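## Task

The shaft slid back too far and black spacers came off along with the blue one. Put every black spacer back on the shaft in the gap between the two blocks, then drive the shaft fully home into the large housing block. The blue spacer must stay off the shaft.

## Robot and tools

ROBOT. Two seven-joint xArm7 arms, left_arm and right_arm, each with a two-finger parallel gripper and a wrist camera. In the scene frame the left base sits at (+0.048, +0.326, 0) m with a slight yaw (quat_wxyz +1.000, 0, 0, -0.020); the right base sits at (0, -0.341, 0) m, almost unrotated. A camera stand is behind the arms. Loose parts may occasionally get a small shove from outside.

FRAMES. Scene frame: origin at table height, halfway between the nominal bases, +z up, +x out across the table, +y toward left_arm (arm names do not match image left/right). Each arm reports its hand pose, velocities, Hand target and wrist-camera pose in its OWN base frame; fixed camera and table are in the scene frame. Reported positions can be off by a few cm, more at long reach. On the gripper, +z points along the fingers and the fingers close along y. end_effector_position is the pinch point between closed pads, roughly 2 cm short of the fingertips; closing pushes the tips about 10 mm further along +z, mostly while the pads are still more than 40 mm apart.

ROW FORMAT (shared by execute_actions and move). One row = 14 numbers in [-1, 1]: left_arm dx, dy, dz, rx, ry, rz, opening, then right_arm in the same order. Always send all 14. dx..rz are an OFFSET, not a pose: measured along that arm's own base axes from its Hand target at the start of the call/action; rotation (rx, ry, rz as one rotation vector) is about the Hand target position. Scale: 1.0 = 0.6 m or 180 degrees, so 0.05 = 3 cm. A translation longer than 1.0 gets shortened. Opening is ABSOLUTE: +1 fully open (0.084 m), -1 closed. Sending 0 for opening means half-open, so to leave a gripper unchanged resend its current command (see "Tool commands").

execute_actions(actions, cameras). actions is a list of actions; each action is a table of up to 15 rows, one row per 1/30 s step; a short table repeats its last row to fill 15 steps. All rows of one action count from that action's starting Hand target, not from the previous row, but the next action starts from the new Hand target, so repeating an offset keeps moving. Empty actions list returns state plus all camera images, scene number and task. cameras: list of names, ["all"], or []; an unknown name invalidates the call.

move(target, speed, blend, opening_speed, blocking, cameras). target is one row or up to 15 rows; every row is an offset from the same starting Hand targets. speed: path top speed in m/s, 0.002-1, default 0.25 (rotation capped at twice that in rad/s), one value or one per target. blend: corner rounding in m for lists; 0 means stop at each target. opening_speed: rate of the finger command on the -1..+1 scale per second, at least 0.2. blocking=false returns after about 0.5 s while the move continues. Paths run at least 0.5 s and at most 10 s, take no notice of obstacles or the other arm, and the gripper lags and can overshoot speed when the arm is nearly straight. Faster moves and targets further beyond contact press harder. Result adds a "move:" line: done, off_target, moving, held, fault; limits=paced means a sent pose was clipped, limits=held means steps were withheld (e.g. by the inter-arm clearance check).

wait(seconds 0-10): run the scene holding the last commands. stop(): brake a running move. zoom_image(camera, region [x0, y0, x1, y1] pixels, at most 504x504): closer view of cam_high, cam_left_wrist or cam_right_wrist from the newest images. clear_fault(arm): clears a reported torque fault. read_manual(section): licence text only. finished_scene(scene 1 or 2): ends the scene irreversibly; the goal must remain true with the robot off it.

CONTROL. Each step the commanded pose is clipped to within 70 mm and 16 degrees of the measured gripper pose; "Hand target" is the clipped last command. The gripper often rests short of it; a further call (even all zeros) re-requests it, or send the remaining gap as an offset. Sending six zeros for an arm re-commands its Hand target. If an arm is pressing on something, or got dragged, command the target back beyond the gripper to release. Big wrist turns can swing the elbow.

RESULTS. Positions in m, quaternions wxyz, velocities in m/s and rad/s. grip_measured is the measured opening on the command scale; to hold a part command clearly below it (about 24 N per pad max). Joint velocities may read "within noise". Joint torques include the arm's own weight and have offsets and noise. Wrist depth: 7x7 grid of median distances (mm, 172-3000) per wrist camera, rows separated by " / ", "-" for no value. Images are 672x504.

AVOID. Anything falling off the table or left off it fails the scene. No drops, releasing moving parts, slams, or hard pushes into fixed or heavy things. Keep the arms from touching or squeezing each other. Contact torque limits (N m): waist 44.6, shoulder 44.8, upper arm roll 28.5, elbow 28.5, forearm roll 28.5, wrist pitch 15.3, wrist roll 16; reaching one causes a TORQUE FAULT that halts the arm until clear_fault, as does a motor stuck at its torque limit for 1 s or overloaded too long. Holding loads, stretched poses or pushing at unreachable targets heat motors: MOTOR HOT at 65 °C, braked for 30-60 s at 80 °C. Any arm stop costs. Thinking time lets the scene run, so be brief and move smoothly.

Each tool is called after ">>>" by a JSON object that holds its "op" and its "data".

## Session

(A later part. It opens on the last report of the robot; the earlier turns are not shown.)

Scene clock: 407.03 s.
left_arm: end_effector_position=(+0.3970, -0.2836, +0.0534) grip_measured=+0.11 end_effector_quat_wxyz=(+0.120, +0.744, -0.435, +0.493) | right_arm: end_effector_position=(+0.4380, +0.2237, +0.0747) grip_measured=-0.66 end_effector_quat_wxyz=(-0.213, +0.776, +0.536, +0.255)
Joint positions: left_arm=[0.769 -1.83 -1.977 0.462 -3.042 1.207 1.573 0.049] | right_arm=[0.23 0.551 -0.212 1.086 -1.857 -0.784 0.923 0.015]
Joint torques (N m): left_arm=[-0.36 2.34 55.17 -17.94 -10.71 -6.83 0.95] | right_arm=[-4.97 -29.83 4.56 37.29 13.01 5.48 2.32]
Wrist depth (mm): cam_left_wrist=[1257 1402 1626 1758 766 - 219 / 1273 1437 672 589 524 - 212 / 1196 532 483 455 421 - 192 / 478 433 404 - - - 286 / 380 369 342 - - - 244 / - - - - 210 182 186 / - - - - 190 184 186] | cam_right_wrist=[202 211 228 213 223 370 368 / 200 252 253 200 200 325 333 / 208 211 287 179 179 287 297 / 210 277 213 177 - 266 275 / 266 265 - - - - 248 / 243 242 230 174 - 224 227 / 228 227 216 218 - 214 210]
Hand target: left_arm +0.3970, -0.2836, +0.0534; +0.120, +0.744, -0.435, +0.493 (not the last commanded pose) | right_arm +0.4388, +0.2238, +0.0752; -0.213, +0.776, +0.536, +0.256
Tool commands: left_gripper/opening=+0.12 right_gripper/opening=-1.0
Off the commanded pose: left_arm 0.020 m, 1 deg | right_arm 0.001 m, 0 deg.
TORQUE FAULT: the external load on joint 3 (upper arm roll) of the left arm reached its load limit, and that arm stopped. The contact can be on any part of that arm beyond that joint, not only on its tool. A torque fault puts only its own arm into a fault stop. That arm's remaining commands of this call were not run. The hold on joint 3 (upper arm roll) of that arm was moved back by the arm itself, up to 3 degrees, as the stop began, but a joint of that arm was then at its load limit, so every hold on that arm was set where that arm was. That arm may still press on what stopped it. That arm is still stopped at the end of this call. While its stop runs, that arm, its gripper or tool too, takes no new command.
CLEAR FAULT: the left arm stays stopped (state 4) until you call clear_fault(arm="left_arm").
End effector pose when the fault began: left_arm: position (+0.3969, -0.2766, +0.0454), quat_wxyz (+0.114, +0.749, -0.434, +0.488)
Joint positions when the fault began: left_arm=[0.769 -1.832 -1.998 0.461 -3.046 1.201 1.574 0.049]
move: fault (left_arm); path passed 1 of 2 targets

>>> {"op": "clear_fault", "data": {"arm": "left_arm"}}

>>> {"op": "move", "data": {"target": [[-0.03,0.04,0.03,0,0,0,0,0,0,0,0,0,0,-1],[-0.055,0.01,0.03,-0.0692,0.0441,0.2149,-1,0,0,0,0,0,0,-1]], "speed": 0.1}}

Scene clock: 408.00 s.
left_arm: end_effector_position=(+0.3970, -0.2836, +0.0534) grip_measured=+0.11 end_effector_quat_wxyz=(+0.120, +0.744, -0.435, +0.493) | right_arm: end_effector_position=(+0.4380, +0.2237, +0.0747) grip_measured=-0.66 end_effector_quat_wxyz=(-0.213, +0.776, +0.536, +0.255)
Joint positions: left_arm=[0.769 -1.83 -1.977 0.462 -3.042 1.207 1.573 0.049] | right_arm=[0.23 0.551 -0.212 1.086 -1.857 -0.784 0.923 0.015]
Joint torques (N m): left_arm=[-0.18 2.47 56.12 -18.07 -10.97 -6.74 0.86] | right_arm=[-5.14 -29.83 4.1 37.48 13.08 5.42 2.42]
Wrist depth (mm): cam_left_wrist=[1266 1405 1634 1781 768 - 219 / 1278 1437 671 592 524 - 212 / 1217 535 483 455 422 - 192 / 477 433 403 - - - 285 / 379 369 342 - - - 244 / - - - - 210 182 186 / - - - - 190 184 186] | cam_right_wrist=[202 211 228 213 223 370 368 / 201 253 253 200 200 324 332 / 209 211 288 179 179 287 297 / 209 278 213 177 - 266 274 / 266 265 - - - - 248 / 243 241 230 174 - 223 227 / 228 227 215 217 - 214 210]
Hand target: left_arm +0.3970, -0.2836, +0.0534; +0.120, +0.744, -0.435, +0.493 (not the last commanded pose) | right_arm +0.4388, +0.2238, +0.0752; -0.213, +0.776, +0.536, +0.256
Tool commands: left_gripper/opening=+0.12 right_gripper/opening=-1.0
Off the commanded pose: left_arm 0.021 m, 1 deg | right_arm 0.001 m, 0 deg.
TORQUE FAULT, CONTINUED: the left arm's stop, for the torque fault of joint 3 (upper arm roll) that an earlier result reported, is over. The call counts as one of the actions that you can send in this scene. The hold on joint 3 (upper arm roll) of that arm was moved back by the arm itself, up to 3 degrees, as the stop began, but a joint of that arm was then at its load limit, so every hold on that arm was set where that arm was. That arm's target is now where it stood when the stop ended, not its last command. That arm's gripper keeps its grip as last carried out, and that arm accepts commands again: back off and push less far.
CLEAR FAULT: your call cleared the left arm's torque fault. If a joint's load stays at its limit, that arm stops again at once.

Scene clock: 413.30 s.
left_arm: end_effector_position=(+0.3640, -0.2776, +0.0714) grip_measured=-1.00 end_effector_quat_wxyz=(+0.058, +0.860, -0.101, +0.496) | right_arm: end_effector_position=(+0.4380, +0.2237, +0.0747) grip_measured=-0.66 end_effector_quat_wxyz=(-0.213, +0.776, +0.536, +0.255)
Joint positions: left_arm=[0.679 -1.372 -1.941 0.648 -2.714 0.275 1.081 0] | right_arm=[0.226 0.551 -0.207 1.086 -1.859 -0.782 0.925 0.015]
Joint torques (N m): left_arm=[6.07 15.58 16.96 0.97 3.01 -3.29 -0.71] | right_arm=[-5.12 -30.22 4.47 37.35 13.01 5.62 2.34]
Wrist depth (mm): cam_left_wrist=[1217 1226 1278 1320 1388 1422 1516 / 1205 1248 1283 1325 607 664 606 / 484 481 452 483 483 484 484 / 380 380 380 379 380 186 381 / 327 176 176 175 174 - 180 / 277 246 197 196 234 228 - / 230 223 205 205 238 216 183] | cam_right_wrist=[220 386 383 213 223 370 368 / 193 205 314 189 200 324 332 / 200 208 226 179 179 288 297 / 288 285 - 177 - 266 275 / 267 265 - - - - 248 / 243 242 230 174 - 223 227 / 228 227 215 218 - 214 210]
Hand target: left_arm +0.3640, -0.2776, +0.0714; +0.058, +0.860, -0.101, +0.496 | right_arm +0.4388, +0.2238, +0.0752; -0.213, +0.776, +0.536, +0.256
Off the commanded pose: left_arm 0.000 m, 0 deg | right_arm 0.001 m, 0 deg.
move: done

>>> {"op": "move", "data": {"target": [[0.0393,-0.032,-0.028,0,0,0,-1,0,0,0,0,0,0,-1],[0.0685,-0.0392,-0.0457,0,0,0,-1,0,0,0,0,0,0,-1]], "speed": 0.05, "cameras": ["cam_left_wrist"]}}

>>> {"op": "move", "data": {"target": [[0,0,-0.005,0,0,0,-1,0,0,0,0,0,0,-1]], "speed": 0.01}}

>>> {"op": "move", "data": {"target": [[0,0,-0.0025,0,0,0,-1,0,0,0,0,0,0,-1]], "speed": 0.01}}

Scene clock: 415.27 s.
left_arm: end_effector_position=(+0.4051, -0.3011, +0.0440) grip_measured=-1.00 end_effector_quat_wxyz=(+0.058, +0.860, -0.101, +0.496) | right_arm: end_effector_position=(+0.4380, +0.2237, +0.0747) grip_measured=-0.66 end_effector_quat_wxyz=(-0.213, +0.776, +0.536, +0.255)
Joint positions: left_arm=[0.848 -1.474 -1.977 0.815 -2.733 0.305 1.071 0] | right_arm=[0.225 0.551 -0.206 1.086 -1.86 -0.781 0.925 0.015]
Joint torques (N m): left_arm=[6.07 9.47 19.28 0.24 -1.14 -0.13 -0.74] | right_arm=[-5.11 -29.75 4.21 37.31 13.08 5.55 2.37]
Wrist depth (mm): cam_left_wrist=[1172 1207 1246 1292 1337 1391 1474 / 519 516 566 566 519 568 567 / 413 415 413 387 388 414 414 / 346 344 343 344 344 344 345 / - - - - - - - / - - - - - - - / - - - 181 - - -] | cam_right_wrist=[197 371 383 213 223 371 367 / 177 198 229 189 200 324 332 / - 181 213 179 179 286 297 / - 186 199 177 - 265 275 / 178 179 - - - - 248 / 243 242 230 174 - 223 227 / 228 227 215 218 - 214 210]
Hand target: left_arm +0.4051, -0.3011, +0.0440; +0.058, +0.860, -0.101, +0.496 | right_arm +0.4388, +0.2238, +0.0752; -0.213, +0.776, +0.536, +0.256
Off the commanded pose: left_arm 0.000 m, 0 deg | right_arm 0.001 m, 0 deg.
move: done
camera_calibration:
cam_left_wrist: T_world_to_cam=[[-0.205762, -0.978601, -0.00123311, -0.176659], [-0.478279, 0.101663, -0.872304, 0.336258], [0.853763, -0.178897, -0.488963, -0.241715], [0, 0, 0, 1]] pos_world=[0.330843, -0.250306, 0.174912]
Images, in order (width x height): cam_left_wrist 672x504.

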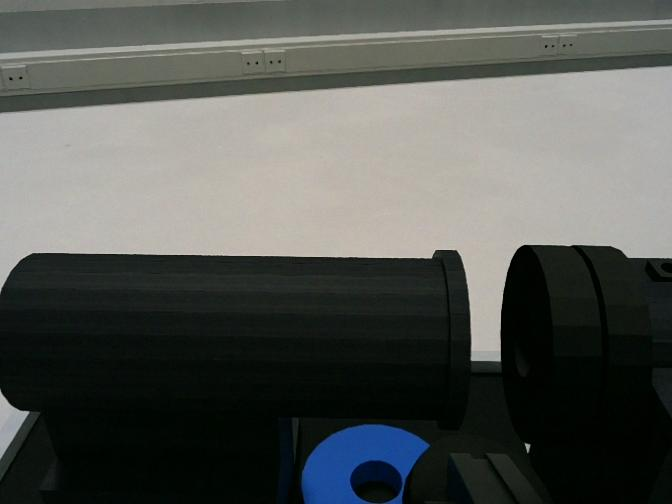

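Scene clock: 415.97 s.
left_arm: end_effector_position=(+0.4051, -0.3011, +0.0410) grip_measured=-1.00 end_effector_quat_wxyz=(+0.058, +0.860, -0.101, +0.496) | right_arm: end_effector_position=(+0.4380, +0.2237, +0.0747) grip_measured=-0.66 end_effector_quat_wxyz=(-0.213, +0.776, +0.536, +0.255)
Joint positions: left_arm=[0.849 -1.482 -1.983 0.819 -2.741 0.305 1.07 0] | right_arm=[0.224 0.551 -0.205 1.087 -1.86 -0.781 0.925 0.015]
Joint torques (N m): left_arm=[6.26 9.72 18.74 0.07 -1.51 0.06 -0.6] | right_arm=[-5.03 -30.06 4.26 37.42 13.07 5.53 2.32]
Wrist depth (mm): cam_left_wrist=[1164 1215 1253 1285 1330 1383 1437 / 1153 508 555 556 508 558 557 / 406 406 406 381 381 407 407 / 338 339 338 338 339 338 339 / - - - - - - - / - - - - - - - / - - - 181 - - -] | cam_right_wrist=[201 384 382 213 223 371 367 / 181 201 313 189 200 324 332 / - 182 214 179 179 287 297 / - 176 200 177 - 266 274 / 179 181 - - - - 248 / 243 242 230 174 - 224 227 / 228 226 215 218 - 214 210]
Hand target: left_arm +0.4051, -0.3011, +0.0410; +0.058, +0.860, -0.101, +0.496 | right_arm +0.4388, +0.2238, +0.0752; -0.213, +0.776, +0.536, +0.256
Off the commanded pose: left_arm 0.000 m, 0 deg | right_arm 0.001 m, 0 deg.
move: done

Scene clock: 416.67 s.
left_arm: end_effector_position=(+0.4051, -0.3011, +0.0395) grip_measured=-1.00 end_effector_quat_wxyz=(+0.058, +0.860, -0.101, +0.496) | right_arm: end_effector_position=(+0.4380, +0.2237, +0.0747) grip_measured=-0.66 end_effector_quat_wxyz=(-0.213, +0.776, +0.536, +0.255)
Joint positions: left_arm=[0.85 -1.486 -1.986 0.821 -2.745 0.305 1.069 0] | right_arm=[0.224 0.551 -0.204 1.087 -1.86 -0.781 0.925 0.015]
Joint torques (N m): left_arm=[6.59 9.8 18.75 -0.15 -1.18 0 -0.84] | right_arm=[-4.94 -29.91 4.54 37.56 12.98 5.59 2.32]
Wrist depth (mm): cam_left_wrist=[1166 1207 1239 1281 1327 1383 1452 / 503 503 550 503 503 552 552 / 402 402 402 402 378 403 403 / 334 335 335 - - - 336 / - - - - - - - / - - - 204 - - - / - - - 181 - - -] | cam_right_wrist=[203 385 383 213 223 371 367 / 182 204 313 189 200 325 331 / - 184 215 179 179 287 297 / - 178 202 177 - 266 274 / 181 181 - - - - 248 / 242 242 230 174 - 224 227 / 228 227 216 218 - 214 210]
Hand target: left_arm +0.4051, -0.3011, +0.0395; +0.058, +0.860, -0.101, +0.496 | right_arm +0.4388, +0.2238, +0.0752; -0.213, +0.776, +0.536, +0.256
Off the commanded pose: left_arm 0.000 m, 0 deg | right_arm 0.001 m, 0 deg.
move: done

>>> {"op": "move", "data": {"target": [[0,0,-0.0025,0,0,0,-1,0,0,0,0,0,0,-1]], "speed": 0.01}}

>>> {"op": "move", "data": {"target": [[0,0,-0.0025,0,0,0,-1,0,0,0,0,0,0,-1]], "speed": 0.01}}

>>> {"op": "move", "data": {"target": [[0,0,-0.0025,0,0,0,-1,0,0,0,0,0,0,-1]], "speed": 0.01, "cameras": ["cam_left_wrist"]}}

Scene clock: 417.53 s.
left_arm: end_effector_position=(+0.4051, -0.3011, +0.0380) grip_measured=-1.00 end_effector_quat_wxyz=(+0.058, +0.860, -0.101, +0.496) | right_arm: end_effector_position=(+0.4380, +0.2237, +0.0747) grip_measured=-0.66 end_effector_quat_wxyz=(-0.213, +0.776, +0.536, +0.255)
Joint positions: left_arm=[0.85 -1.489 -1.989 0.823 -2.749 0.306 1.069 0] | right_arm=[0.223 0.551 -0.204 1.087 -1.86 -0.781 0.925 0.015]
Joint torques (N m): left_arm=[6.43 8.87 19.22 -0.51 -1.19 -0.04 -0.57] | right_arm=[-4.62 -30.38 4.75 37.27 12.84 5.61 2.37]
Wrist depth (mm): cam_left_wrist=[1172 1211 1250 1288 1345 1380 1434 / 499 499 543 502 546 546 546 / 398 398 399 399 374 400 400 / - - - - - - 333 / - - - - - - - / - - - 194 - - - / - - - 182 - - -] | cam_right_wrist=[206 386 385 213 223 371 367 / 184 206 314 189 200 324 332 / 173 186 217 179 179 287 297 / - 179 202 177 - 266 274 / 181 183 - - - - 248 / 239 241 230 174 - 223 228 / 228 227 215 218 - 214 210]
Hand target: left_arm +0.4051, -0.3011, +0.0380; +0.058, +0.860, -0.101, +0.496 | right_arm +0.4388, +0.2238, +0.0752; -0.213, +0.776, +0.536, +0.256
Off the commanded pose: left_arm 0.000 m, 0 deg | right_arm 0.001 m, 0 deg.
move: done

Scene clock: 418.23 s.
left_arm: end_effector_position=(+0.4051, -0.3011, +0.0365) grip_measured=-1.00 end_effector_quat_wxyz=(+0.058, +0.860, -0.101, +0.496) | right_arm: end_effector_position=(+0.4380, +0.2237, +0.0747) grip_measured=-0.66 end_effector_quat_wxyz=(-0.213, +0.776, +0.536, +0.255)
Joint positions: left_arm=[0.851 -1.493 -1.992 0.825 -2.753 0.306 1.068 0] | right_arm=[0.222 0.55 -0.203 1.087 -1.861 -0.78 0.926 0.015]
Joint torques (N m): left_arm=[6.16 9.84 18.93 -0.33 -1.43 -0.06 -0.75] | right_arm=[-5.38 -29.81 4.72 37.36 12.92 5.56 2.45]
Wrist depth (mm): cam_left_wrist=[1164 1207 1235 1283 1335 1388 1440 / 494 493 542 496 541 539 541 / 395 394 395 395 369 395 395 / - - - - - - 329 / - - - - - - - / - - - 195 - - - / - - - 180 - - -] | cam_right_wrist=[208 386 383 213 223 370 367 / 185 208 313 189 200 324 331 / 174 187 220 178 179 287 296 / - 177 203 177 - 265 274 / 180 182 - - - - 248 / 239 241 230 174 - 224 227 / 228 227 216 218 - 214 210]
Hand target: left_arm +0.4051, -0.3011, +0.0365; +0.058, +0.860, -0.101, +0.496 | right_arm +0.4388, +0.2238, +0.0752; -0.213, +0.776, +0.536, +0.256
Off the commanded pose: left_arm 0.000 m, 0 deg | right_arm 0.001 m, 0 deg.
move: done

Scene clock: 418.93 s.
left_arm: end_effector_position=(+0.4051, -0.3011, +0.0350) grip_measured=-1.00 end_effector_quat_wxyz=(+0.058, +0.860, -0.101, +0.496) | right_arm: end_effector_position=(+0.4380, +0.2237, +0.0747) grip_measured=-0.66 end_effector_quat_wxyz=(-0.213, +0.776, +0.536, +0.255)
Joint positions: left_arm=[0.852 -1.497 -1.995 0.827 -2.757 0.306 1.068 0] | right_arm=[0.222 0.55 -0.203 1.087 -1.861 -0.78 0.926 0.015]
Joint torques (N m): left_arm=[6.12 9.39 18.88 -0.76 -1.58 -0.03 -0.67] | right_arm=[-4.95 -29.92 4.72 37.38 13.03 5.59 2.44]
Wrist depth (mm): cam_left_wrist=[1168 1205 1233 1295 1343 1394 1449 / 489 490 536 491 537 537 537 / 390 390 391 390 390 391 392 / - - - - - - - / - - - - - - - / - - - 193 - - - / - - - 179 - - -] | cam_right_wrist=[210 386 383 213 223 370 367 / 187 209 313 189 200 325 332 / 176 190 224 179 179 287 297 / - 179 204 177 - 266 274 / 181 184 196 - - - 248 / 238 241 230 174 - 223 227 / 228 227 216 218 - 214 210]
Hand target: left_arm +0.4051, -0.3011, +0.0350; +0.058, +0.860, -0.101, +0.496 | right_arm +0.4388, +0.2238, +0.0752; -0.213, +0.776, +0.536, +0.256
Off the commanded pose: left_arm 0.000 m, 0 deg | right_arm 0.001 m, 0 deg.
move: done
camera_calibration:
cam_left_wrist: T_world_to_cam=[[-0.205762, -0.978601, -0.00123311, -0.17665], [-0.478279, 0.101663, -0.872304, 0.328455], [0.853763, -0.178897, -0.488963, -0.246201], [0, 0, 0, 1]] pos_world=[0.330943, -0.250306, 0.165912]
Images, in order (width x height): cam_left_wrist 672x504.

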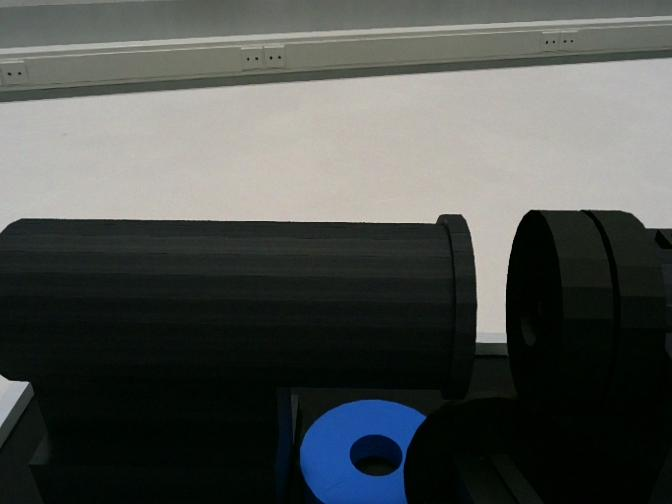

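>>> {"op": "move", "data": {"target": [[-0.0162,0.0038,0,0,0,0,-1,0,0,0,0,0,0,-1]], "speed": 0.02, "cameras": ["cam_left_wrist"]}}

Scene clock: 419.87 s.
left_arm: end_effector_position=(+0.3954, -0.2988, +0.0350) grip_measured=-1.00 end_effector_quat_wxyz=(+0.058, +0.860, -0.101, +0.496) | right_arm: end_effector_position=(+0.4380, +0.2237, +0.0747) grip_measured=-0.66 end_effector_quat_wxyz=(-0.213, +0.776, +0.536, +0.255)
Joint positions: left_arm=[0.819 -1.488 -2.002 0.805 -2.766 0.295 1.066 0] | right_arm=[0.221 0.55 -0.202 1.087 -1.861 -0.78 0.926 0.015]
Joint torques (N m): left_arm=[-6.92 16.61 18.76 -7.64 -1.38 -3.4 -0.59] | right_arm=[-5.23 -30.2 4.56 37.26 13.07 5.62 2.29]
Wrist depth (mm): cam_left_wrist=[1180 1213 1241 1290 1348 1405 1449 / 533 488 490 534 536 536 535 / 390 391 391 391 392 419 391 / - - - - - - - / - - - - - - - / - - - 192 187 191 - / - - - 179 - 174 -] | cam_right_wrist=[387 386 384 213 223 370 367 / 195 225 323 189 200 324 331 / 182 200 225 179 179 287 297 / 172 185 213 177 - 266 274 / 180 190 - - - - 248 / 238 241 230 174 - 223 227 / 228 227 216 218 - 214 210]
Hand target: left_arm +0.3954, -0.2988, +0.0350; +0.058, +0.860, -0.101, +0.496 | right_arm +0.4388, +0.2238, +0.0752; -0.213, +0.776, +0.536, +0.256
Off the commanded pose: left_arm 0.000 m, 0 deg | right_arm 0.001 m, 0 deg.
move: done
camera_calibration:
cam_left_wrist: T_world_to_cam=[[-0.205713, -0.978612, -0.00114914, -0.176427], [-0.4783, 0.101567, -0.872304, 0.323478], [0.853763, -0.178895, -0.488963, -0.237556], [0, 0, 0, 1]] pos_world=[0.321243, -0.248006, 0.165812]
Images, in order (width x height): cam_left_wrist 672x504.

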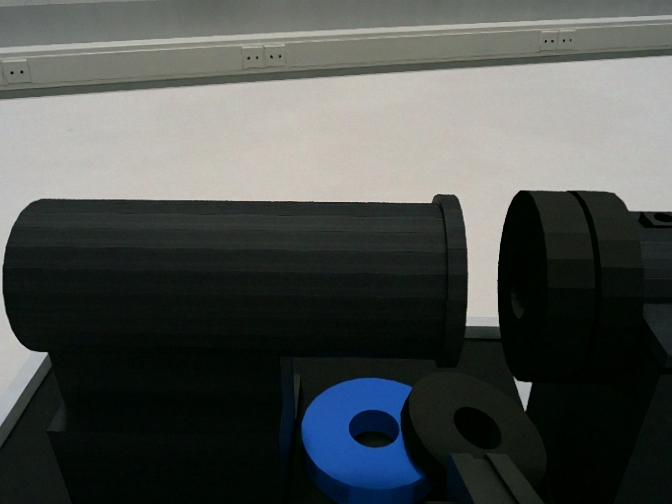

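>>> {"op": "move", "data": {"target": [[0,0,0.0117,0,0,0,-1,0,0,0,0,0,0,-1],[0.0437,-0.0138,0.0117,0,0,0,-1,0,0,0,0,0,0,-1]], "speed": 0.03, "cameras": ["cam_left_wrist"]}}

Scene clock: 423.00 s.
left_arm: end_effector_position=(+0.4216, -0.3071, +0.0420) grip_measured=-1.00 end_effector_quat_wxyz=(+0.058, +0.860, -0.101, +0.496) | right_arm: end_effector_position=(+0.4380, +0.2237, +0.0747) grip_measured=-0.66 end_effector_quat_wxyz=(-0.213, +0.776, +0.536, +0.255)
Joint positions: left_arm=[0.906 -1.491 -1.97 0.865 -2.72 0.316 1.07 0] | right_arm=[0.22 0.55 -0.2 1.087 -1.862 -0.779 0.926 0.015]
Joint torques (N m): left_arm=[6.22 9.97 29.28 0.36 2.87 0.09 0.78] | right_arm=[-5.48 -30.06 4.52 37.38 12.99 5.63 2.37]
Wrist depth (mm): cam_left_wrist=[1147 1194 1233 1273 1325 1380 1428 / 1145 512 512 559 559 512 558 / 407 408 409 383 384 408 409 / 321 322 321 321 322 321 323 / - - - - - - - / - - - - - - - / - - - - - - -] | cam_right_wrist=[186 205 382 213 223 370 368 / - 181 206 189 200 325 332 / - 175 190 179 179 287 297 / - - 190 177 - 266 274 / 177 177 180 - - - 248 / 243 240 230 174 - 224 228 / 228 227 215 218 - 214 210]
Hand target: left_arm +0.4216, -0.3071, +0.0420; +0.058, +0.860, -0.101, +0.496 | right_arm +0.4388, +0.2238, +0.0752; -0.213, +0.776, +0.536, +0.256
Off the commanded pose: left_arm 0.000 m, 0 deg | right_arm 0.001 m, 0 deg.
move: done
camera_calibration:
cam_left_wrist: T_world_to_cam=[[-0.205762, -0.978601, -0.00123311, -0.179138], [-0.478279, 0.101663, -0.872304, 0.343015], [0.853763, -0.178897, -0.488963, -0.257854], [0, 0, 0, 1]] pos_world=[0.347343, -0.256306, 0.172912]
Images, in order (width x height): cam_left_wrist 672x504.

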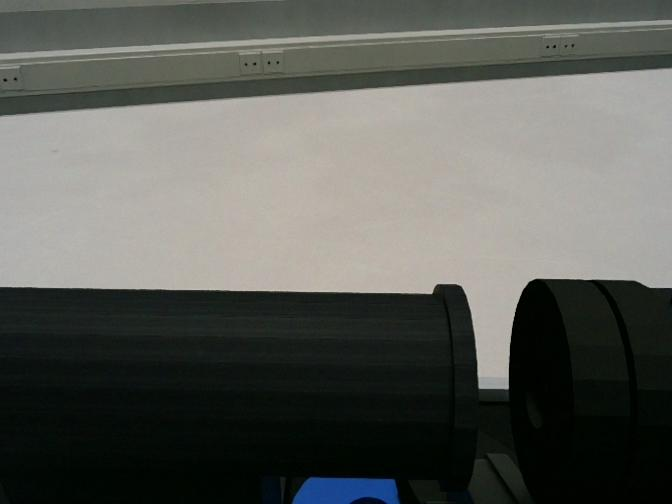

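>>> {"op": "move", "data": {"target": [[0,0,-0.0058,0,0,0,-1,0,0,0,0,0,0,-1]], "speed": 0.015}}

>>> {"op": "move", "data": {"target": [[0,0,-0.0033,0,0,0,-1,0,0,0,0,0,0,-1]], "speed": 0.01, "cameras": ["cam_left_wrist"]}}

Scene clock: 423.83 s.
left_arm: end_effector_position=(+0.4216, -0.3071, +0.0386) grip_measured=-1.00 end_effector_quat_wxyz=(+0.058, +0.860, -0.101, +0.496) | right_arm: end_effector_position=(+0.4380, +0.2237, +0.0747) grip_measured=-0.66 end_effector_quat_wxyz=(-0.213, +0.776, +0.536, +0.255)
Joint positions: left_arm=[0.907 -1.5 -1.977 0.87 -2.729 0.316 1.069 0] | right_arm=[0.219 0.55 -0.2 1.087 -1.862 -0.779 0.926 0.015]
Joint torques (N m): left_arm=[5.74 9.72 19.84 -0.16 -1.03 -0.07 -0.75] | right_arm=[-5.23 -29.86 4.81 37.39 12.93 5.65 2.36]
Wrist depth (mm): cam_left_wrist=[1158 1188 1230 1278 1317 1375 1437 / 1143 500 547 547 502 548 548 / 400 401 400 400 374 400 401 / 315 315 315 315 315 315 315 / - - - - - - - / - - - - - - - / - - - - - - -] | cam_right_wrist=[190 217 384 213 223 371 367 / 180 185 210 189 200 325 332 / - 177 199 179 179 287 298 / - - 180 177 - 265 274 / 176 179 181 - - - 248 / 242 241 228 174 - 224 227 / 228 227 215 217 - 214 209]
Hand target: left_arm +0.4216, -0.3071, +0.0386; +0.058, +0.860, -0.101, +0.496 | right_arm +0.4388, +0.2238, +0.0752; -0.213, +0.776, +0.536, +0.256
Off the commanded pose: left_arm 0.000 m, 0 deg | right_arm 0.001 m, 0 deg.
move: done

Scene clock: 424.53 s.
left_arm: end_effector_position=(+0.4216, -0.3071, +0.0366) grip_measured=-1.00 end_effector_quat_wxyz=(+0.058, +0.860, -0.101, +0.496) | right_arm: end_effector_position=(+0.4380, +0.2237, +0.0747) grip_measured=-0.66 end_effector_quat_wxyz=(-0.213, +0.776, +0.536, +0.255)
Joint positions: left_arm=[0.908 -1.505 -1.98 0.872 -2.734 0.316 1.068 0] | right_arm=[0.219 0.55 -0.199 1.087 -1.863 -0.779 0.927 0.015]
Joint torques (N m): left_arm=[6.36 10.1 19.77 0 -1.36 0.2 -0.57] | right_arm=[-5.2 -30.49 4.84 37.39 12.71 5.51 2.31]
Wrist depth (mm): cam_left_wrist=[1147 1199 1230 1269 1327 1372 1428 / 1151 494 540 539 496 539 540 / 395 395 394 395 371 395 395 / 328 329 328 328 329 328 312 / - - - - - - - / - - - - - - - / - - - - - - -] | cam_right_wrist=[192 384 382 213 223 371 367 / 177 188 213 189 200 325 331 / - 176 196 179 179 287 297 / - - 183 178 - 265 274 / 176 179 184 - - - 248 / 242 241 228 174 - 224 228 / 227 226 215 218 - 214 209]
Hand target: left_arm +0.4216, -0.3071, +0.0366; +0.058, +0.860, -0.101, +0.496 | right_arm +0.4388, +0.2238, +0.0752; -0.213, +0.776, +0.536, +0.256
Off the commanded pose: left_arm 0.000 m, 0 deg | right_arm 0.001 m, 0 deg.
move: done
camera_calibration:
cam_left_wrist: T_world_to_cam=[[-0.205762, -0.978601, -0.00123311, -0.179125], [-0.478279, 0.101663, -0.872304, 0.338265], [0.853763, -0.178897, -0.488963, -0.260628], [0, 0, 0, 1]] pos_world=[0.347443, -0.256306, 0.167412]
Images, in order (width x height): cam_left_wrist 672x504.

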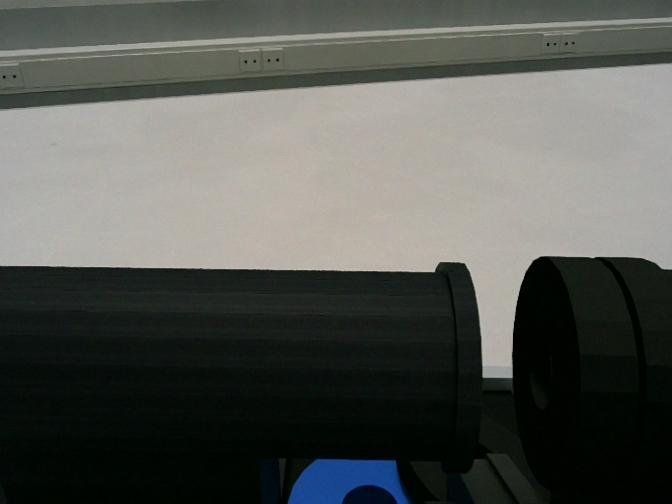

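>>> {"op": "move", "data": {"target": [[0,0,-0.0033,0,0,0,-1,0,0,0,0,0,0,-1]], "speed": 0.01}}

>>> {"op": "move", "data": {"target": [[0,0,-0.0033,0,0,0,-1,0,0,0,0,0,0,-1]], "speed": 0.01}}

>>> {"op": "move", "data": {"target": [[0,0,-0.0025,0,0,0,-1,0,0,0,0,0,0,-1]], "speed": 0.01, "cameras": ["cam_left_wrist"]}}

Scene clock: 425.40 s.
left_arm: end_effector_position=(+0.4216, -0.3071, +0.0346) grip_measured=-1.00 end_effector_quat_wxyz=(+0.058, +0.860, -0.101, +0.496) | right_arm: end_effector_position=(+0.4380, +0.2237, +0.0747) grip_measured=-0.66 end_effector_quat_wxyz=(-0.213, +0.776, +0.536, +0.255)
Joint positions: left_arm=[0.908 -1.51 -1.984 0.875 -2.739 0.316 1.068 0] | right_arm=[0.218 0.55 -0.198 1.087 -1.863 -0.778 0.927 0.015]
Joint torques (N m): left_arm=[6.18 10.03 19.75 -0.17 -1.27 -0.03 -0.65] | right_arm=[-4.71 -29.56 4.36 37.32 12.95 5.55 2.33]
Wrist depth (mm): cam_left_wrist=[1157 1184 1220 1276 1320 1375 1414 / 489 488 534 488 532 535 535 / 390 389 390 390 366 391 391 / 325 325 325 324 324 325 325 / - - - - - - - / - - - - - - - / - - - - - - -] | cam_right_wrist=[195 385 383 213 223 370 368 / 180 191 216 189 200 325 332 / - 177 203 179 179 287 297 / - - 181 177 - 266 274 / 176 179 185 - - - 248 / 243 241 228 174 - 223 227 / 228 227 215 218 - 214 210]
Hand target: left_arm +0.4216, -0.3071, +0.0346; +0.058, +0.860, -0.101, +0.496 | right_arm +0.4388, +0.2238, +0.0752; -0.213, +0.776, +0.536, +0.256
Off the commanded pose: left_arm 0.000 m, 0 deg | right_arm 0.001 m, 0 deg.
move: done

Scene clock: 426.10 s.
left_arm: end_effector_position=(+0.4216, -0.3071, +0.0326) grip_measured=-1.00 end_effector_quat_wxyz=(+0.058, +0.860, -0.101, +0.496) | right_arm: end_effector_position=(+0.4380, +0.2237, +0.0747) grip_measured=-0.66 end_effector_quat_wxyz=(-0.213, +0.776, +0.536, +0.255)
Joint positions: left_arm=[0.909 -1.516 -1.987 0.878 -2.744 0.316 1.067 0] | right_arm=[0.218 0.55 -0.198 1.087 -1.863 -0.778 0.927 0.015]
Joint torques (N m): left_arm=[6.2 9.84 19.65 -0.54 -1.34 -0.18 -0.66] | right_arm=[-4.9 -29.95 4.53 37.31 13.01 5.63 2.4]
Wrist depth (mm): cam_left_wrist=[1155 1186 1220 1273 1330 1386 1408 / 481 482 482 482 527 526 525 / 384 384 384 385 362 360 385 / 320 320 320 320 320 321 320 / - - - - - - - / - - - - - - - / - - - - - - -] | cam_right_wrist=[197 385 384 213 223 371 367 / 178 193 218 189 201 325 332 / - 179 201 179 179 287 297 / - 173 183 177 - 266 274 / 178 183 184 - - - 248 / 242 241 228 174 - 223 228 / 228 227 215 218 - 214 210]
Hand target: left_arm +0.4216, -0.3071, +0.0326; +0.058, +0.860, -0.101, +0.496 | right_arm +0.4388, +0.2238, +0.0752; -0.213, +0.776, +0.536, +0.256
Off the commanded pose: left_arm 0.000 m, 0 deg | right_arm 0.001 m, 0 deg.
move: done

Scene clock: 426.80 s.
left_arm: end_effector_position=(+0.4216, -0.3071, +0.0312) grip_measured=-1.00 end_effector_quat_wxyz=(+0.058, +0.860, -0.101, +0.496) | right_arm: end_effector_position=(+0.4380, +0.2237, +0.0747) grip_measured=-0.66 end_effector_quat_wxyz=(-0.213, +0.776, +0.536, +0.255)
Joint positions: left_arm=[0.909 -1.519 -1.99 0.88 -2.748 0.316 1.067 0] | right_arm=[0.217 0.55 -0.197 1.087 -1.864 -0.778 0.927 0.015]
Joint torques (N m): left_arm=[6.18 10.09 17.85 -0.17 -1.49 -0.07 -0.67] | right_arm=[-4.93 -29.94 4.78 37.26 13.14 5.55 2.32]
Wrist depth (mm): cam_left_wrist=[1162 1199 1228 1273 1312 1383 1425 / 478 477 478 477 522 522 521 / 381 381 382 382 357 358 381 / 317 317 318 - - - 318 / - - - - - - - / - - - - - - - / - - - - - - -] | cam_right_wrist=[200 384 384 213 223 369 367 / 179 194 220 189 200 324 331 / - 181 219 179 179 287 297 / - 175 184 177 - 266 274 / 179 184 185 - - - 248 / 242 236 228 174 - 223 227 / 228 227 215 218 - 214 210]
Hand target: left_arm +0.4216, -0.3071, +0.0311; +0.058, +0.860, -0.101, +0.496 | right_arm +0.4388, +0.2238, +0.0752; -0.213, +0.776, +0.536, +0.256
Off the commanded pose: left_arm 0.000 m, 0 deg | right_arm 0.001 m, 0 deg.
move: done
camera_calibration:
cam_left_wrist: T_world_to_cam=[[-0.205713, -0.978612, -0.00114914, -0.179164], [-0.4783, 0.101567, -0.872304, 0.333538], [0.853763, -0.178895, -0.488963, -0.263268], [0, 0, 0, 1]] pos_world=[0.347443, -0.256306, 0.162012]
Images, in order (width x height): cam_left_wrist 672x504.

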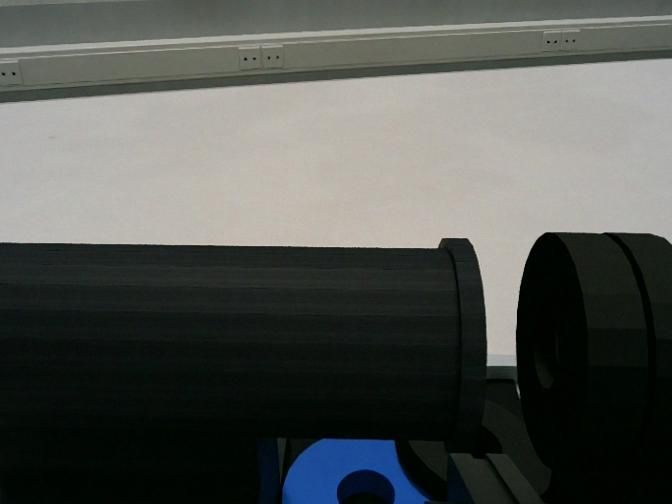

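>>> {"op": "move", "data": {"target": [[-0.013,0.0031,0,0,0,0,-1,0,0,0,0,0,0,-1]], "speed": 0.02, "cameras": ["cam_left_wrist"]}}

>>> {"op": "move", "data": {"target": [[-0.026,0.0062,0,0,0,0,-1,0,0,0,0,0,0,-1]], "speed": 0.03, "cameras": ["cam_left_wrist"]}}

Scene clock: 427.77 s.
left_arm: end_effector_position=(+0.4138, -0.3052, +0.0311) grip_measured=-1.00 end_effector_quat_wxyz=(+0.058, +0.860, -0.101, +0.496) | right_arm: end_effector_position=(+0.4380, +0.2237, +0.0747) grip_measured=-0.66 end_effector_quat_wxyz=(-0.213, +0.776, +0.536, +0.255)
Joint positions: left_arm=[0.884 -1.513 -1.996 0.86 -2.755 0.309 1.066 0] | right_arm=[0.217 0.55 -0.196 1.087 -1.864 -0.778 0.927 0.015]
Joint torques (N m): left_arm=[-7.66 17.83 17.25 -7.24 -1.28 -3.05 -0.71] | right_arm=[-4.99 -30.14 4.44 37.24 12.88 5.58 2.39]
Wrist depth (mm): cam_left_wrist=[1157 1207 1233 1276 1327 1375 1422 / 520 477 477 479 522 523 522 / 380 382 381 383 381 383 383 / - - - - - - - / - - - - - - - / - - - - - - - / - - - 174 - - -] | cam_right_wrist=[208 385 383 213 223 370 367 / 185 206 227 189 200 324 332 / 173 186 220 179 179 287 297 / - 177 201 177 - 266 274 / 187 182 190 - - - 248 / 238 236 228 174 - 223 228 / 228 227 216 218 - 214 210]
Hand target: left_arm +0.4138, -0.3052, +0.0311; +0.058, +0.860, -0.101, +0.496 | right_arm +0.4388, +0.2238, +0.0752; -0.213, +0.776, +0.536, +0.256
Off the commanded pose: left_arm 0.000 m, 0 deg | right_arm 0.001 m, 0 deg.
move: done
camera_calibration:
cam_left_wrist: T_world_to_cam=[[-0.205762, -0.978601, -0.00123311, -0.178877], [-0.478279, 0.101663, -0.872304, 0.329544], [0.853763, -0.178897, -0.488963, -0.256318], [0, 0, 0, 1]] pos_world=[0.339643, -0.254406, 0.161912]
Images, in order (width x height): cam_left_wrist 672x504.

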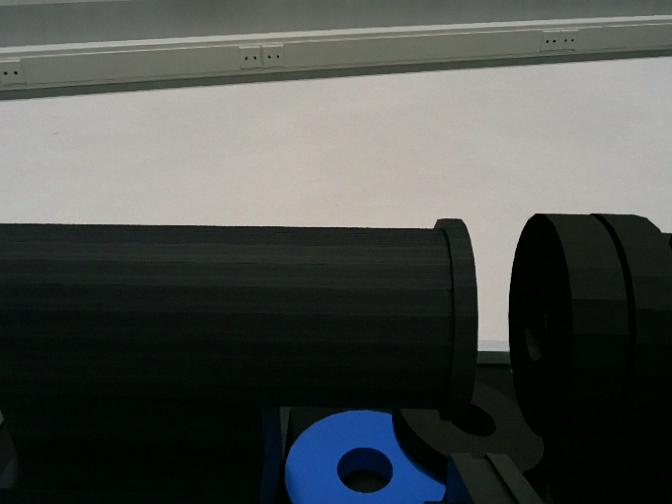

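Scene clock: 428.67 s.
left_arm: end_effector_position=(+0.3982, -0.3015, +0.0311) grip_measured=-1.00 end_effector_quat_wxyz=(+0.058, +0.860, -0.101, +0.496) | right_arm: end_effector_position=(+0.4380, +0.2237, +0.0747) grip_measured=-0.66 end_effector_quat_wxyz=(-0.213, +0.776, +0.536, +0.255)
Joint positions: left_arm=[0.833 -1.499 -2.007 0.823 -2.77 0.293 1.065 0] | right_arm=[0.216 0.55 -0.196 1.087 -1.864 -0.777 0.927 0.015]
Joint torques (N m): left_arm=[-7.26 17.43 17.76 -7.39 -1.37 -3.11 -0.6] | right_arm=[-4.76 -30.02 4.73 37.33 13.01 5.53 2.25]
Wrist depth (mm): cam_left_wrist=[1176 1194 1246 1307 1343 1391 1425 / 519 478 479 520 522 524 523 / 408 409 409 381 382 410 383 / - - - - - - - / - - - - - - - / - - - 192 182 185 - / - - - 174 - 179 -] | cam_right_wrist=[389 387 384 213 223 371 369 / 196 222 323 189 200 325 332 / 183 204 225 179 179 288 297 / 174 186 211 178 - 265 275 / 184 187 - - - - 248 / 237 236 230 174 - 223 227 / 227 227 215 218 - 214 210]
Hand target: left_arm +0.3982, -0.3015, +0.0311; +0.058, +0.860, -0.101, +0.496 | right_arm +0.4388, +0.2238, +0.0752; -0.213, +0.776, +0.536, +0.256
Off the commanded pose: left_arm 0.000 m, 0 deg | right_arm 0.001 m, 0 deg.
move: done
camera_calibration:
cam_left_wrist: T_world_to_cam=[[-0.205762, -0.978601, -0.00123311, -0.178466], [-0.478279, 0.101663, -0.872304, 0.321707], [0.853763, -0.178897, -0.488963, -0.242338], [0, 0, 0, 1]] pos_world=[0.324043, -0.250706, 0.161912]
Images, in order (width x height): cam_left_wrist 672x504.

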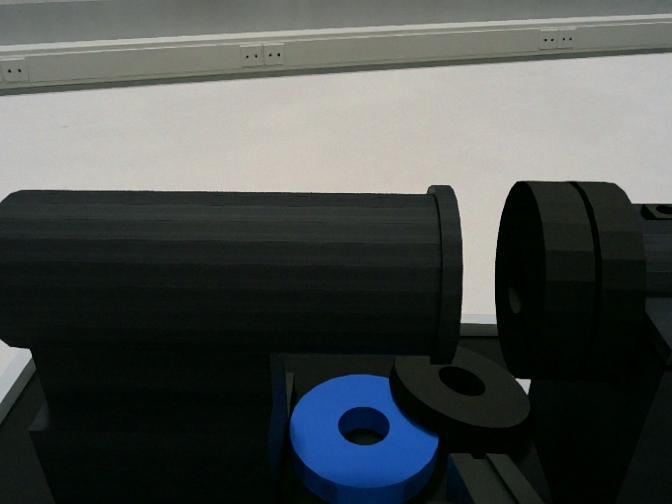

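>>> {"op": "move", "data": {"target": [[0.04,-0.0095,0,0,0,0,-1,0,0,0,0,0,0,-1]], "speed": 0.03}}

>>> {"op": "move", "data": {"target": [[0.016,-0.0038,0,0,0,0,-1,0,0,0,0,0,0,-1]], "speed": 0.02}}

>>> {"op": "move", "data": {"target": [[0.013,-0.003,0,0,0,0,-1,0,0,0,0,0,0,-1]], "speed": 0.02, "cameras": ["cam_left_wrist","cam_right_wrist"]}}

Scene clock: 430.47 s.
left_arm: end_effector_position=(+0.4222, -0.3072, +0.0311) grip_measured=-1.00 end_effector_quat_wxyz=(+0.058, +0.860, -0.101, +0.496) | right_arm: end_effector_position=(+0.4380, +0.2237, +0.0747) grip_measured=-0.66 end_effector_quat_wxyz=(-0.213, +0.776, +0.536, +0.255)
Joint positions: left_arm=[0.911 -1.52 -1.989 0.881 -2.747 0.317 1.066 0] | right_arm=[0.215 0.55 -0.195 1.087 -1.865 -0.777 0.928 0.015]
Joint torques (N m): left_arm=[6.19 10.4 27.39 0.41 2.75 0.64 0.92] | right_arm=[-5.07 -29.88 4.74 37.34 12.95 5.59 2.23]
Wrist depth (mm): cam_left_wrist=[1155 1190 1213 1271 1320 1364 1420 / 477 478 478 478 522 522 522 / 380 382 381 382 358 358 382 / 317 318 317 318 317 317 318 / - - - - - - - / - - - - - - - / - - - - - - -] | cam_right_wrist=[200 384 383 213 223 370 368 / 183 194 220 189 201 324 331 / - 180 218 179 179 288 297 / - 175 184 177 - 265 274 / 178 184 185 - - - 249 / 242 241 228 174 - 224 228 / 228 227 216 218 - 214 210]
Hand target: left_arm +0.4222, -0.3072, +0.0311; +0.058, +0.860, -0.101, +0.496 | right_arm +0.4388, +0.2238, +0.0752; -0.213, +0.776, +0.536, +0.256
Off the commanded pose: left_arm 0.000 m, 0 deg | right_arm 0.001 m, 0 deg.
move: done

Scene clock: 431.27 s.
left_arm: end_effector_position=(+0.4309, -0.3096, +0.0313) grip_measured=-1.00 end_effector_quat_wxyz=(+0.058, +0.860, -0.101, +0.497) | right_arm: end_effector_position=(+0.4380, +0.2237, +0.0747) grip_measured=-0.66 end_effector_quat_wxyz=(-0.213, +0.776, +0.536, +0.255)
Joint positions: left_arm=[0.939 -1.528 -1.983 0.904 -2.738 0.323 1.067 0] | right_arm=[0.214 0.55 -0.194 1.087 -1.865 -0.777 0.928 0.015]
Joint torques (N m): left_arm=[42.74 -3.7 50.4 34.48 3.27 8.99 -0.25] | right_arm=[-5.08 -30.13 4.73 37.42 13.03 5.55 2.28]
Wrist depth (mm): cam_left_wrist=[1141 1184 1215 1248 1312 1372 1411 / 478 477 477 479 520 520 519 / 380 381 380 380 356 356 379 / 317 317 317 317 316 316 300 / - - - - - - - / - - - - - - - / - - - - - - -] | cam_right_wrist=[193 384 383 213 223 370 367 / 178 188 212 189 200 325 332 / - 176 195 178 179 287 297 / - - 179 177 - 251 274 / 177 181 184 - - - 248 / 242 240 228 174 - 223 227 / 228 227 215 217 - 214 210]
Hand target: left_arm +0.4318, -0.3095, +0.0311; +0.058, +0.860, -0.101, +0.496 | right_arm +0.4388, +0.2238, +0.0752; -0.213, +0.776, +0.536, +0.256
Off the commanded pose: left_arm 0.001 m, 0 deg | right_arm 0.001 m, 0 deg.
move: done

Scene clock: 431.93 s.
left_arm: end_effector_position=(+0.4260, -0.3114, +0.0318) grip_measured=-1.00 end_effector_quat_wxyz=(+0.055, +0.859, -0.106, +0.498) | right_arm: end_effector_position=(+0.4380, +0.2237, +0.0747) grip_measured=-0.66 end_effector_quat_wxyz=(-0.213, +0.776, +0.536, +0.255)
Joint positions: left_arm=[0.922 -1.529 -1.986 0.899 -2.737 0.312 1.067 0] | right_arm=[0.214 0.55 -0.193 1.087 -1.865 -0.776 0.928 0.015]
Joint torques (N m): left_arm=[6.14 17.14 37.36 16.1 0.88 3.75 0.22] | right_arm=[-4.82 -29.87 4.63 37.47 12.82 5.65 2.36]
Wrist depth (mm): cam_left_wrist=[1138 1190 1239 1273 1322 1383 1402 / 1136 492 530 484 527 523 519 / 390 389 387 385 360 359 380 / 324 322 321 320 319 318 316 / - - - - - - - / - - - - - - - / - - - - - - -] | cam_right_wrist=[196 385 383 213 223 371 366 / 176 191 215 189 200 324 332 / - 177 198 179 179 287 297 / - - 181 177 - 250 274 / 179 183 183 - - - 248 / 238 236 228 174 - 224 228 / 228 227 215 218 - 214 210]
Hand target: left_arm +0.4260, -0.3114, +0.0318; +0.055, +0.859, -0.106, +0.498 (not the last commanded pose) | right_arm +0.4388, +0.2238, +0.0752; -0.213, +0.776, +0.536, +0.256
Tool commands: left_gripper/opening=-1.0 right_gripper/opening=-1.0
Off the commanded pose: left_arm 0.014 m, 1 deg | right_arm 0.001 m, 0 deg.
TORQUE FAULT: the external load on joint 1 (waist) of the left arm reached its load limit, and that arm stopped. The contact can be on any part of that arm beyond that joint, not only on its tool. A torque fault puts only its own arm into a fault stop. That arm's remaining commands of this call were not run. The hold on joint 1 (waist) of that arm was moved back by the arm itself, up to 3 degrees, as the stop began, but a joint of that arm was then at its load limit, so every hold on that arm was set where that arm was. That arm may still press on what stopped it. That arm is still stopped at the end of this call. While its stop runs, that arm, its gripper or tool too, takes no new command.
CLEAR FAULT: the left arm stays stopped (state 4) until you call clear_fault(arm="left_arm").
End effector pose when the fault began: left_arm: position (+0.4316, -0.3099, +0.0314), quat_wxyz (+0.058, +0.860, -0.102, +0.497)
Joint positions when the fault began: left_arm=[0.941 -1.529 -1.982 0.907 -2.737 0.323 1.067 0]
move: fault (left_arm)
camera_calibration:
cam_left_wrist: T_world_to_cam=[[-0.211981, -0.977194, -0.0124954, -0.17899], [-0.47195, 0.113558, -0.874281, 0.337721], [0.855761, -0.179434, -0.485259, -0.268595], [0, 0, 0, 1]] pos_world=[0.351298, -0.261454, 0.162688]
cam_right_wrist: T_world_to_cam=[[0.942116, -0.333262, -0.0367919, -0.308586], [-0.282326, -0.729322, -0.623202, 0.400199], [0.180857, 0.597516, -0.781195, -0.0215912], [0, 0, 0, 1]] pos_world=[0.407615, 0.201935, 0.221185]
Images, in order (width x height): cam_left_wrist 672x504, cam_right_wrist 672x504.

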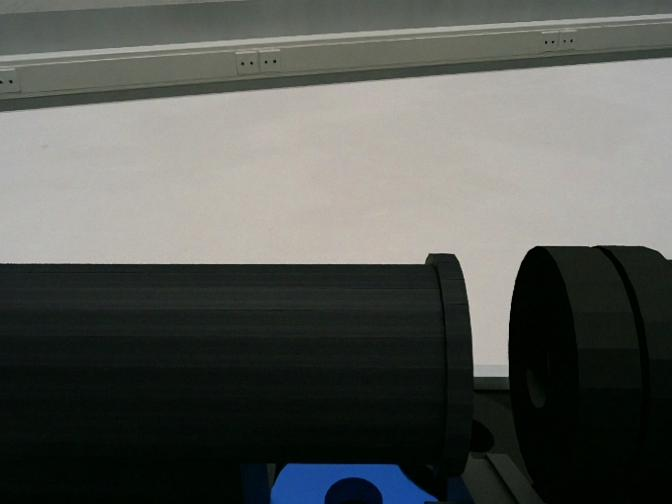

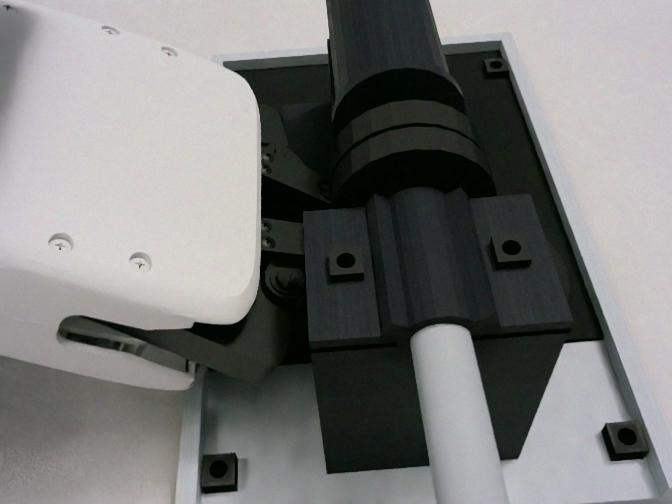

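>>> {"op": "clear_fault", "data": {"arm": "left_arm"}}

>>> {"op": "move", "data": {"target": [[-0.0275,0.01,0.0,0.0062,-0.0018,0.0013,-1,0,0,0,0,0,0,-1],[-0.0253,0.0305,0.0,0.0062,-0.0018,0.0013,-1,0,0,0,0,0,0,-1]], "speed": 0.04, "cameras": ["cam_left_wrist"]}}

Scene clock: 432.23 s.
left_arm: end_effector_position=(+0.4260, -0.3114, +0.0318) grip_measured=-1.00 end_effector_quat_wxyz=(+0.055, +0.859, -0.106, +0.498) | right_arm: end_effector_position=(+0.4380, +0.2237, +0.0747) grip_measured=-0.66 end_effector_quat_wxyz=(-0.213, +0.776, +0.536, +0.255)
Joint positions: left_arm=[0.922 -1.529 -1.986 0.9 -2.737 0.312 1.067 0] | right_arm=[0.214 0.55 -0.193 1.087 -1.865 -0.776 0.928 0.015]
Joint torques (N m): left_arm=[5.61 17.38 37.74 16.36 0.9 3.9 0.11] | right_arm=[-5.13 -29.75 4.54 37.35 12.89 5.45 2.36]
Wrist depth (mm): cam_left_wrist=[1147 1186 1233 1276 1302 1369 1411 / 1145 491 529 485 525 524 519 / 391 388 387 385 361 360 381 / 324 323 322 321 319 319 316 / - - - - - - - / - - - - - - - / - - - - - - -] | cam_right_wrist=[196 384 384 213 223 370 367 / 176 191 215 189 200 324 332 / - 178 198 179 179 288 297 / - - 181 177 - 251 275 / 179 183 183 - - - 248 / 238 235 228 174 - 224 228 / 228 227 215 218 - 214 209]
Hand target: left_arm +0.4260, -0.3114, +0.0318; +0.055, +0.859, -0.106, +0.498 (not the last commanded pose) | right_arm +0.4388, +0.2238, +0.0752; -0.213, +0.776, +0.536, +0.256
Tool commands: left_gripper/opening=-1.0 right_gripper/opening=-1.0
Off the commanded pose: left_arm 0.014 m, 1 deg | right_arm 0.001 m, 0 deg.
TORQUE FAULT, CONTINUED: the left arm's stop, for the torque fault of joint 1 (waist) that an earlier result reported, is over. The call counts as one of the actions that you can send in this scene. The hold on joint 1 (waist) of that arm was moved back by the arm itself, up to 3 degrees, as the stop began, but a joint of that arm was then at its load limit, so every hold on that arm was set where that arm was. That arm's target is now where it stood when the stop ended, not its last command. That arm's gripper keeps its grip as last carried out, and that arm accepts commands again: back off and push less far.
CLEAR FAULT: your call cleared the left arm's torque fault. If a joint's load stays at its limit, that arm stops again at once.

Scene clock: 433.57 s.
left_arm: end_effector_position=(+0.4108, -0.2931, +0.0318) grip_measured=-1.00 end_effector_quat_wxyz=(+0.046, +0.858, -0.109, +0.500) | right_arm: end_effector_position=(+0.4380, +0.2237, +0.0747) grip_measured=-0.66 end_effector_quat_wxyz=(-0.213, +0.776, +0.536, +0.255)
Joint positions: left_arm=[0.86 -1.529 -2.001 0.827 -2.76 0.316 1.077 0] | right_arm=[0.213 0.55 -0.192 1.087 -1.866 -0.776 0.928 0.015]
Joint torques (N m): left_arm=[-7.05 9.13 28.61 -8.15 -1.36 -0.01 0.98] | right_arm=[-5.13 -29.85 4.74 37.38 12.82 5.62 2.32]
Wrist depth (mm): cam_left_wrist=[1170 1201 1253 1278 1335 1361 1428 / 1138 506 542 491 523 514 508 / 403 398 393 389 383 380 375 / - - - - - - - / - - - - - - - / - - - 189 182 176 - / - - - - 182 176 -] | cam_right_wrist=[209 384 383 213 223 370 368 / 189 209 242 189 201 325 332 / 176 191 225 179 179 287 297 / 173 180 208 177 - 251 274 / 190 192 199 - - - 248 / 243 242 230 174 - 223 227 / 228 227 215 218 - 214 210]
Hand target: left_arm +0.4108, -0.2931, +0.0318; +0.046, +0.858, -0.109, +0.500 | right_arm +0.4388, +0.2238, +0.0752; -0.213, +0.776, +0.536, +0.256
Off the commanded pose: left_arm 0.000 m, 0 deg | right_arm 0.001 m, 0 deg.
move: done
camera_calibration:
cam_left_wrist: T_world_to_cam=[[-0.207906, -0.977601, -0.0327245, -0.165474], [-0.467522, 0.128703, -0.874562, 0.331054], [0.859185, -0.166527, -0.483808, -0.249989], [0, 0, 0, 1]] pos_world=[0.335159, -0.246005, 0.163166]
Images, in order (width x height): cam_left_wrist 672x504.

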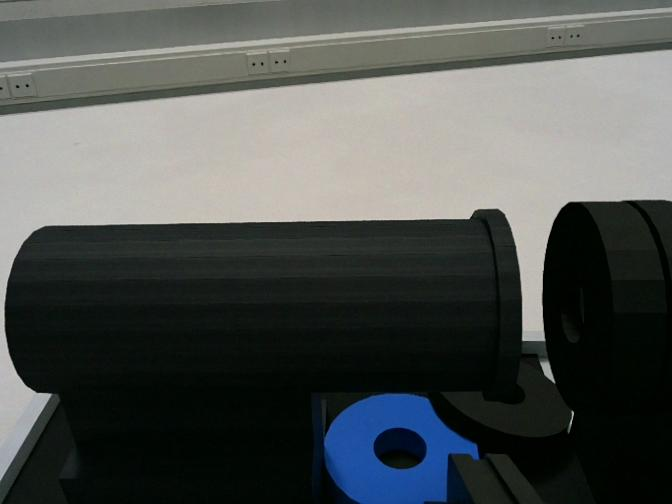

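>>> {"op": "move", "data": {"target": [[0.03,-0.0072,0,-0.0093,0.0036,-0.002,-1,0,0,0,0,0,0,-1]], "speed": 0.02}}

>>> {"op": "move", "data": {"target": [[0.012,-0.0028,0,0,0,0,-1,0,0,0,0,0,0,-1]], "speed": 0.02, "cameras": ["cam_left_wrist","cam_right_wrist"]}}

Scene clock: 435.10 s.
left_arm: end_effector_position=(+0.4288, -0.2974, +0.0318) grip_measured=-1.00 end_effector_quat_wxyz=(+0.060, +0.860, -0.105, +0.496) | right_arm: end_effector_position=(+0.4380, +0.2237, +0.0747) grip_measured=-0.66 end_effector_quat_wxyz=(-0.213, +0.776, +0.536, +0.255)
Joint positions: left_arm=[0.917 -1.543 -1.981 0.856 -2.762 0.366 1.077 0] | right_arm=[0.212 0.55 -0.191 1.087 -1.866 -0.775 0.929 0.015]
Joint torques (N m): left_arm=[5.9 9.33 29 -1.43 -1.43 -0.09 -0.28] | right_arm=[-4.85 -30.12 4.71 37.34 13.08 5.58 2.34]
Wrist depth (mm): cam_left_wrist=[1141 1184 1226 1262 1322 1383 1411 / 480 480 479 480 524 525 525 / 384 383 383 383 359 360 383 / 319 319 319 319 319 319 319 / - - - - - - - / - - - - - - - / - - - - - - -] | cam_right_wrist=[194 215 383 213 223 369 368 / 177 191 214 189 200 325 332 / - 179 195 179 177 280 297 / 186 176 183 178 - 249 274 / 191 192 194 - - - 248 / 243 242 230 174 - 224 228 / 228 227 216 218 - 215 210]
Hand target: left_arm +0.4288, -0.2974, +0.0318; +0.060, +0.860, -0.105, +0.496 | right_arm +0.4388, +0.2238, +0.0752; -0.213, +0.776, +0.536, +0.256
Off the commanded pose: left_arm 0.000 m, 0 deg | right_arm 0.001 m, 0 deg.
move: done

Scene clock: 435.87 s.
left_arm: end_effector_position=(+0.4356, -0.2992, +0.0318) grip_measured=-1.00 end_effector_quat_wxyz=(+0.060, +0.860, -0.105, +0.496) | right_arm: end_effector_position=(+0.4380, +0.2237, +0.0747) grip_measured=-0.66 end_effector_quat_wxyz=(-0.213, +0.776, +0.536, +0.255)
Joint positions: left_arm=[0.94 -1.548 -1.976 0.874 -2.755 0.371 1.077 0] | right_arm=[0.211 0.549 -0.191 1.087 -1.867 -0.775 0.929 0.015]
Joint torques (N m): left_arm=[33.53 -0.32 46.6 23.27 2.56 4.68 -0.11] | right_arm=[-5.17 -29.87 4.41 37.33 13.01 5.72 2.38]
Wrist depth (mm): cam_left_wrist=[1141 1186 1213 1264 1310 1361 1397 / 477 477 476 478 520 520 521 / 381 381 381 381 357 357 381 / 300 301 300 300 317 301 301 / - - - - - - - / - - - - - - - / - - - - - - -] | cam_right_wrist=[190 209 231 213 223 370 367 / 176 186 210 189 200 325 331 / - 176 193 179 177 279 297 / 176 177 180 177 - 249 274 / 192 193 195 - - - 246 / 243 241 230 174 - 223 228 / 228 226 215 218 - 214 210]
Hand target: left_arm +0.4360, -0.2991, +0.0318; +0.060, +0.860, -0.105, +0.496 | right_arm +0.4388, +0.2238, +0.0752; -0.213, +0.776, +0.536, +0.256
Off the commanded pose: left_arm 0.000 m, 0 deg | right_arm 0.001 m, 0 deg.
move: done
camera_calibration:
cam_left_wrist: T_world_to_cam=[[-0.214525, -0.976716, -0.00222311, -0.164145], [-0.476561, 0.106658, -0.872648, 0.340728], [0.852566, -0.186146, -0.488345, -0.275137], [0, 0, 0, 1]] pos_world=[0.361737, -0.24788, 0.162609]
cam_right_wrist: T_world_to_cam=[[0.942116, -0.333262, -0.0367919, -0.308586], [-0.282326, -0.729322, -0.623202, 0.400199], [0.180857, 0.597516, -0.781195, -0.0215912], [0, 0, 0, 1]] pos_world=[0.407615, 0.201935, 0.221185]
Images, in order (width x height): cam_left_wrist 672x504, cam_right_wrist 672x504.

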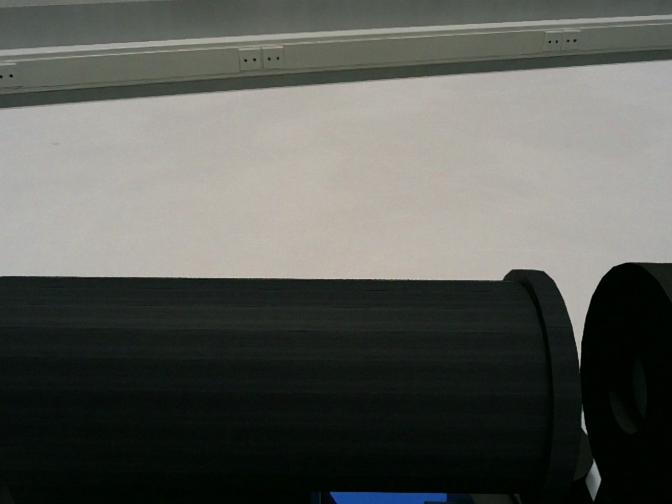

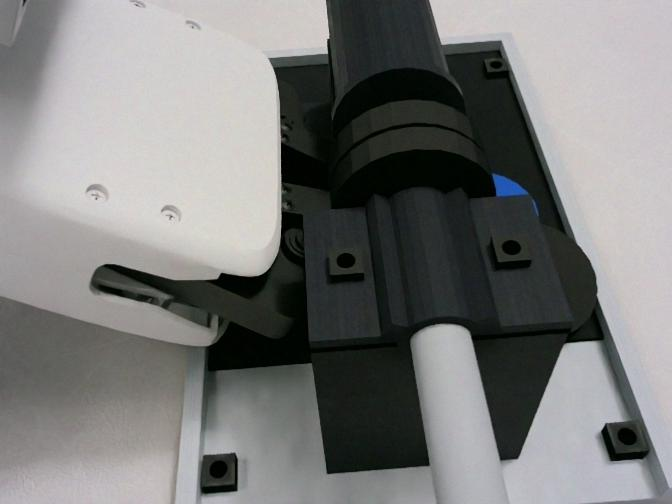

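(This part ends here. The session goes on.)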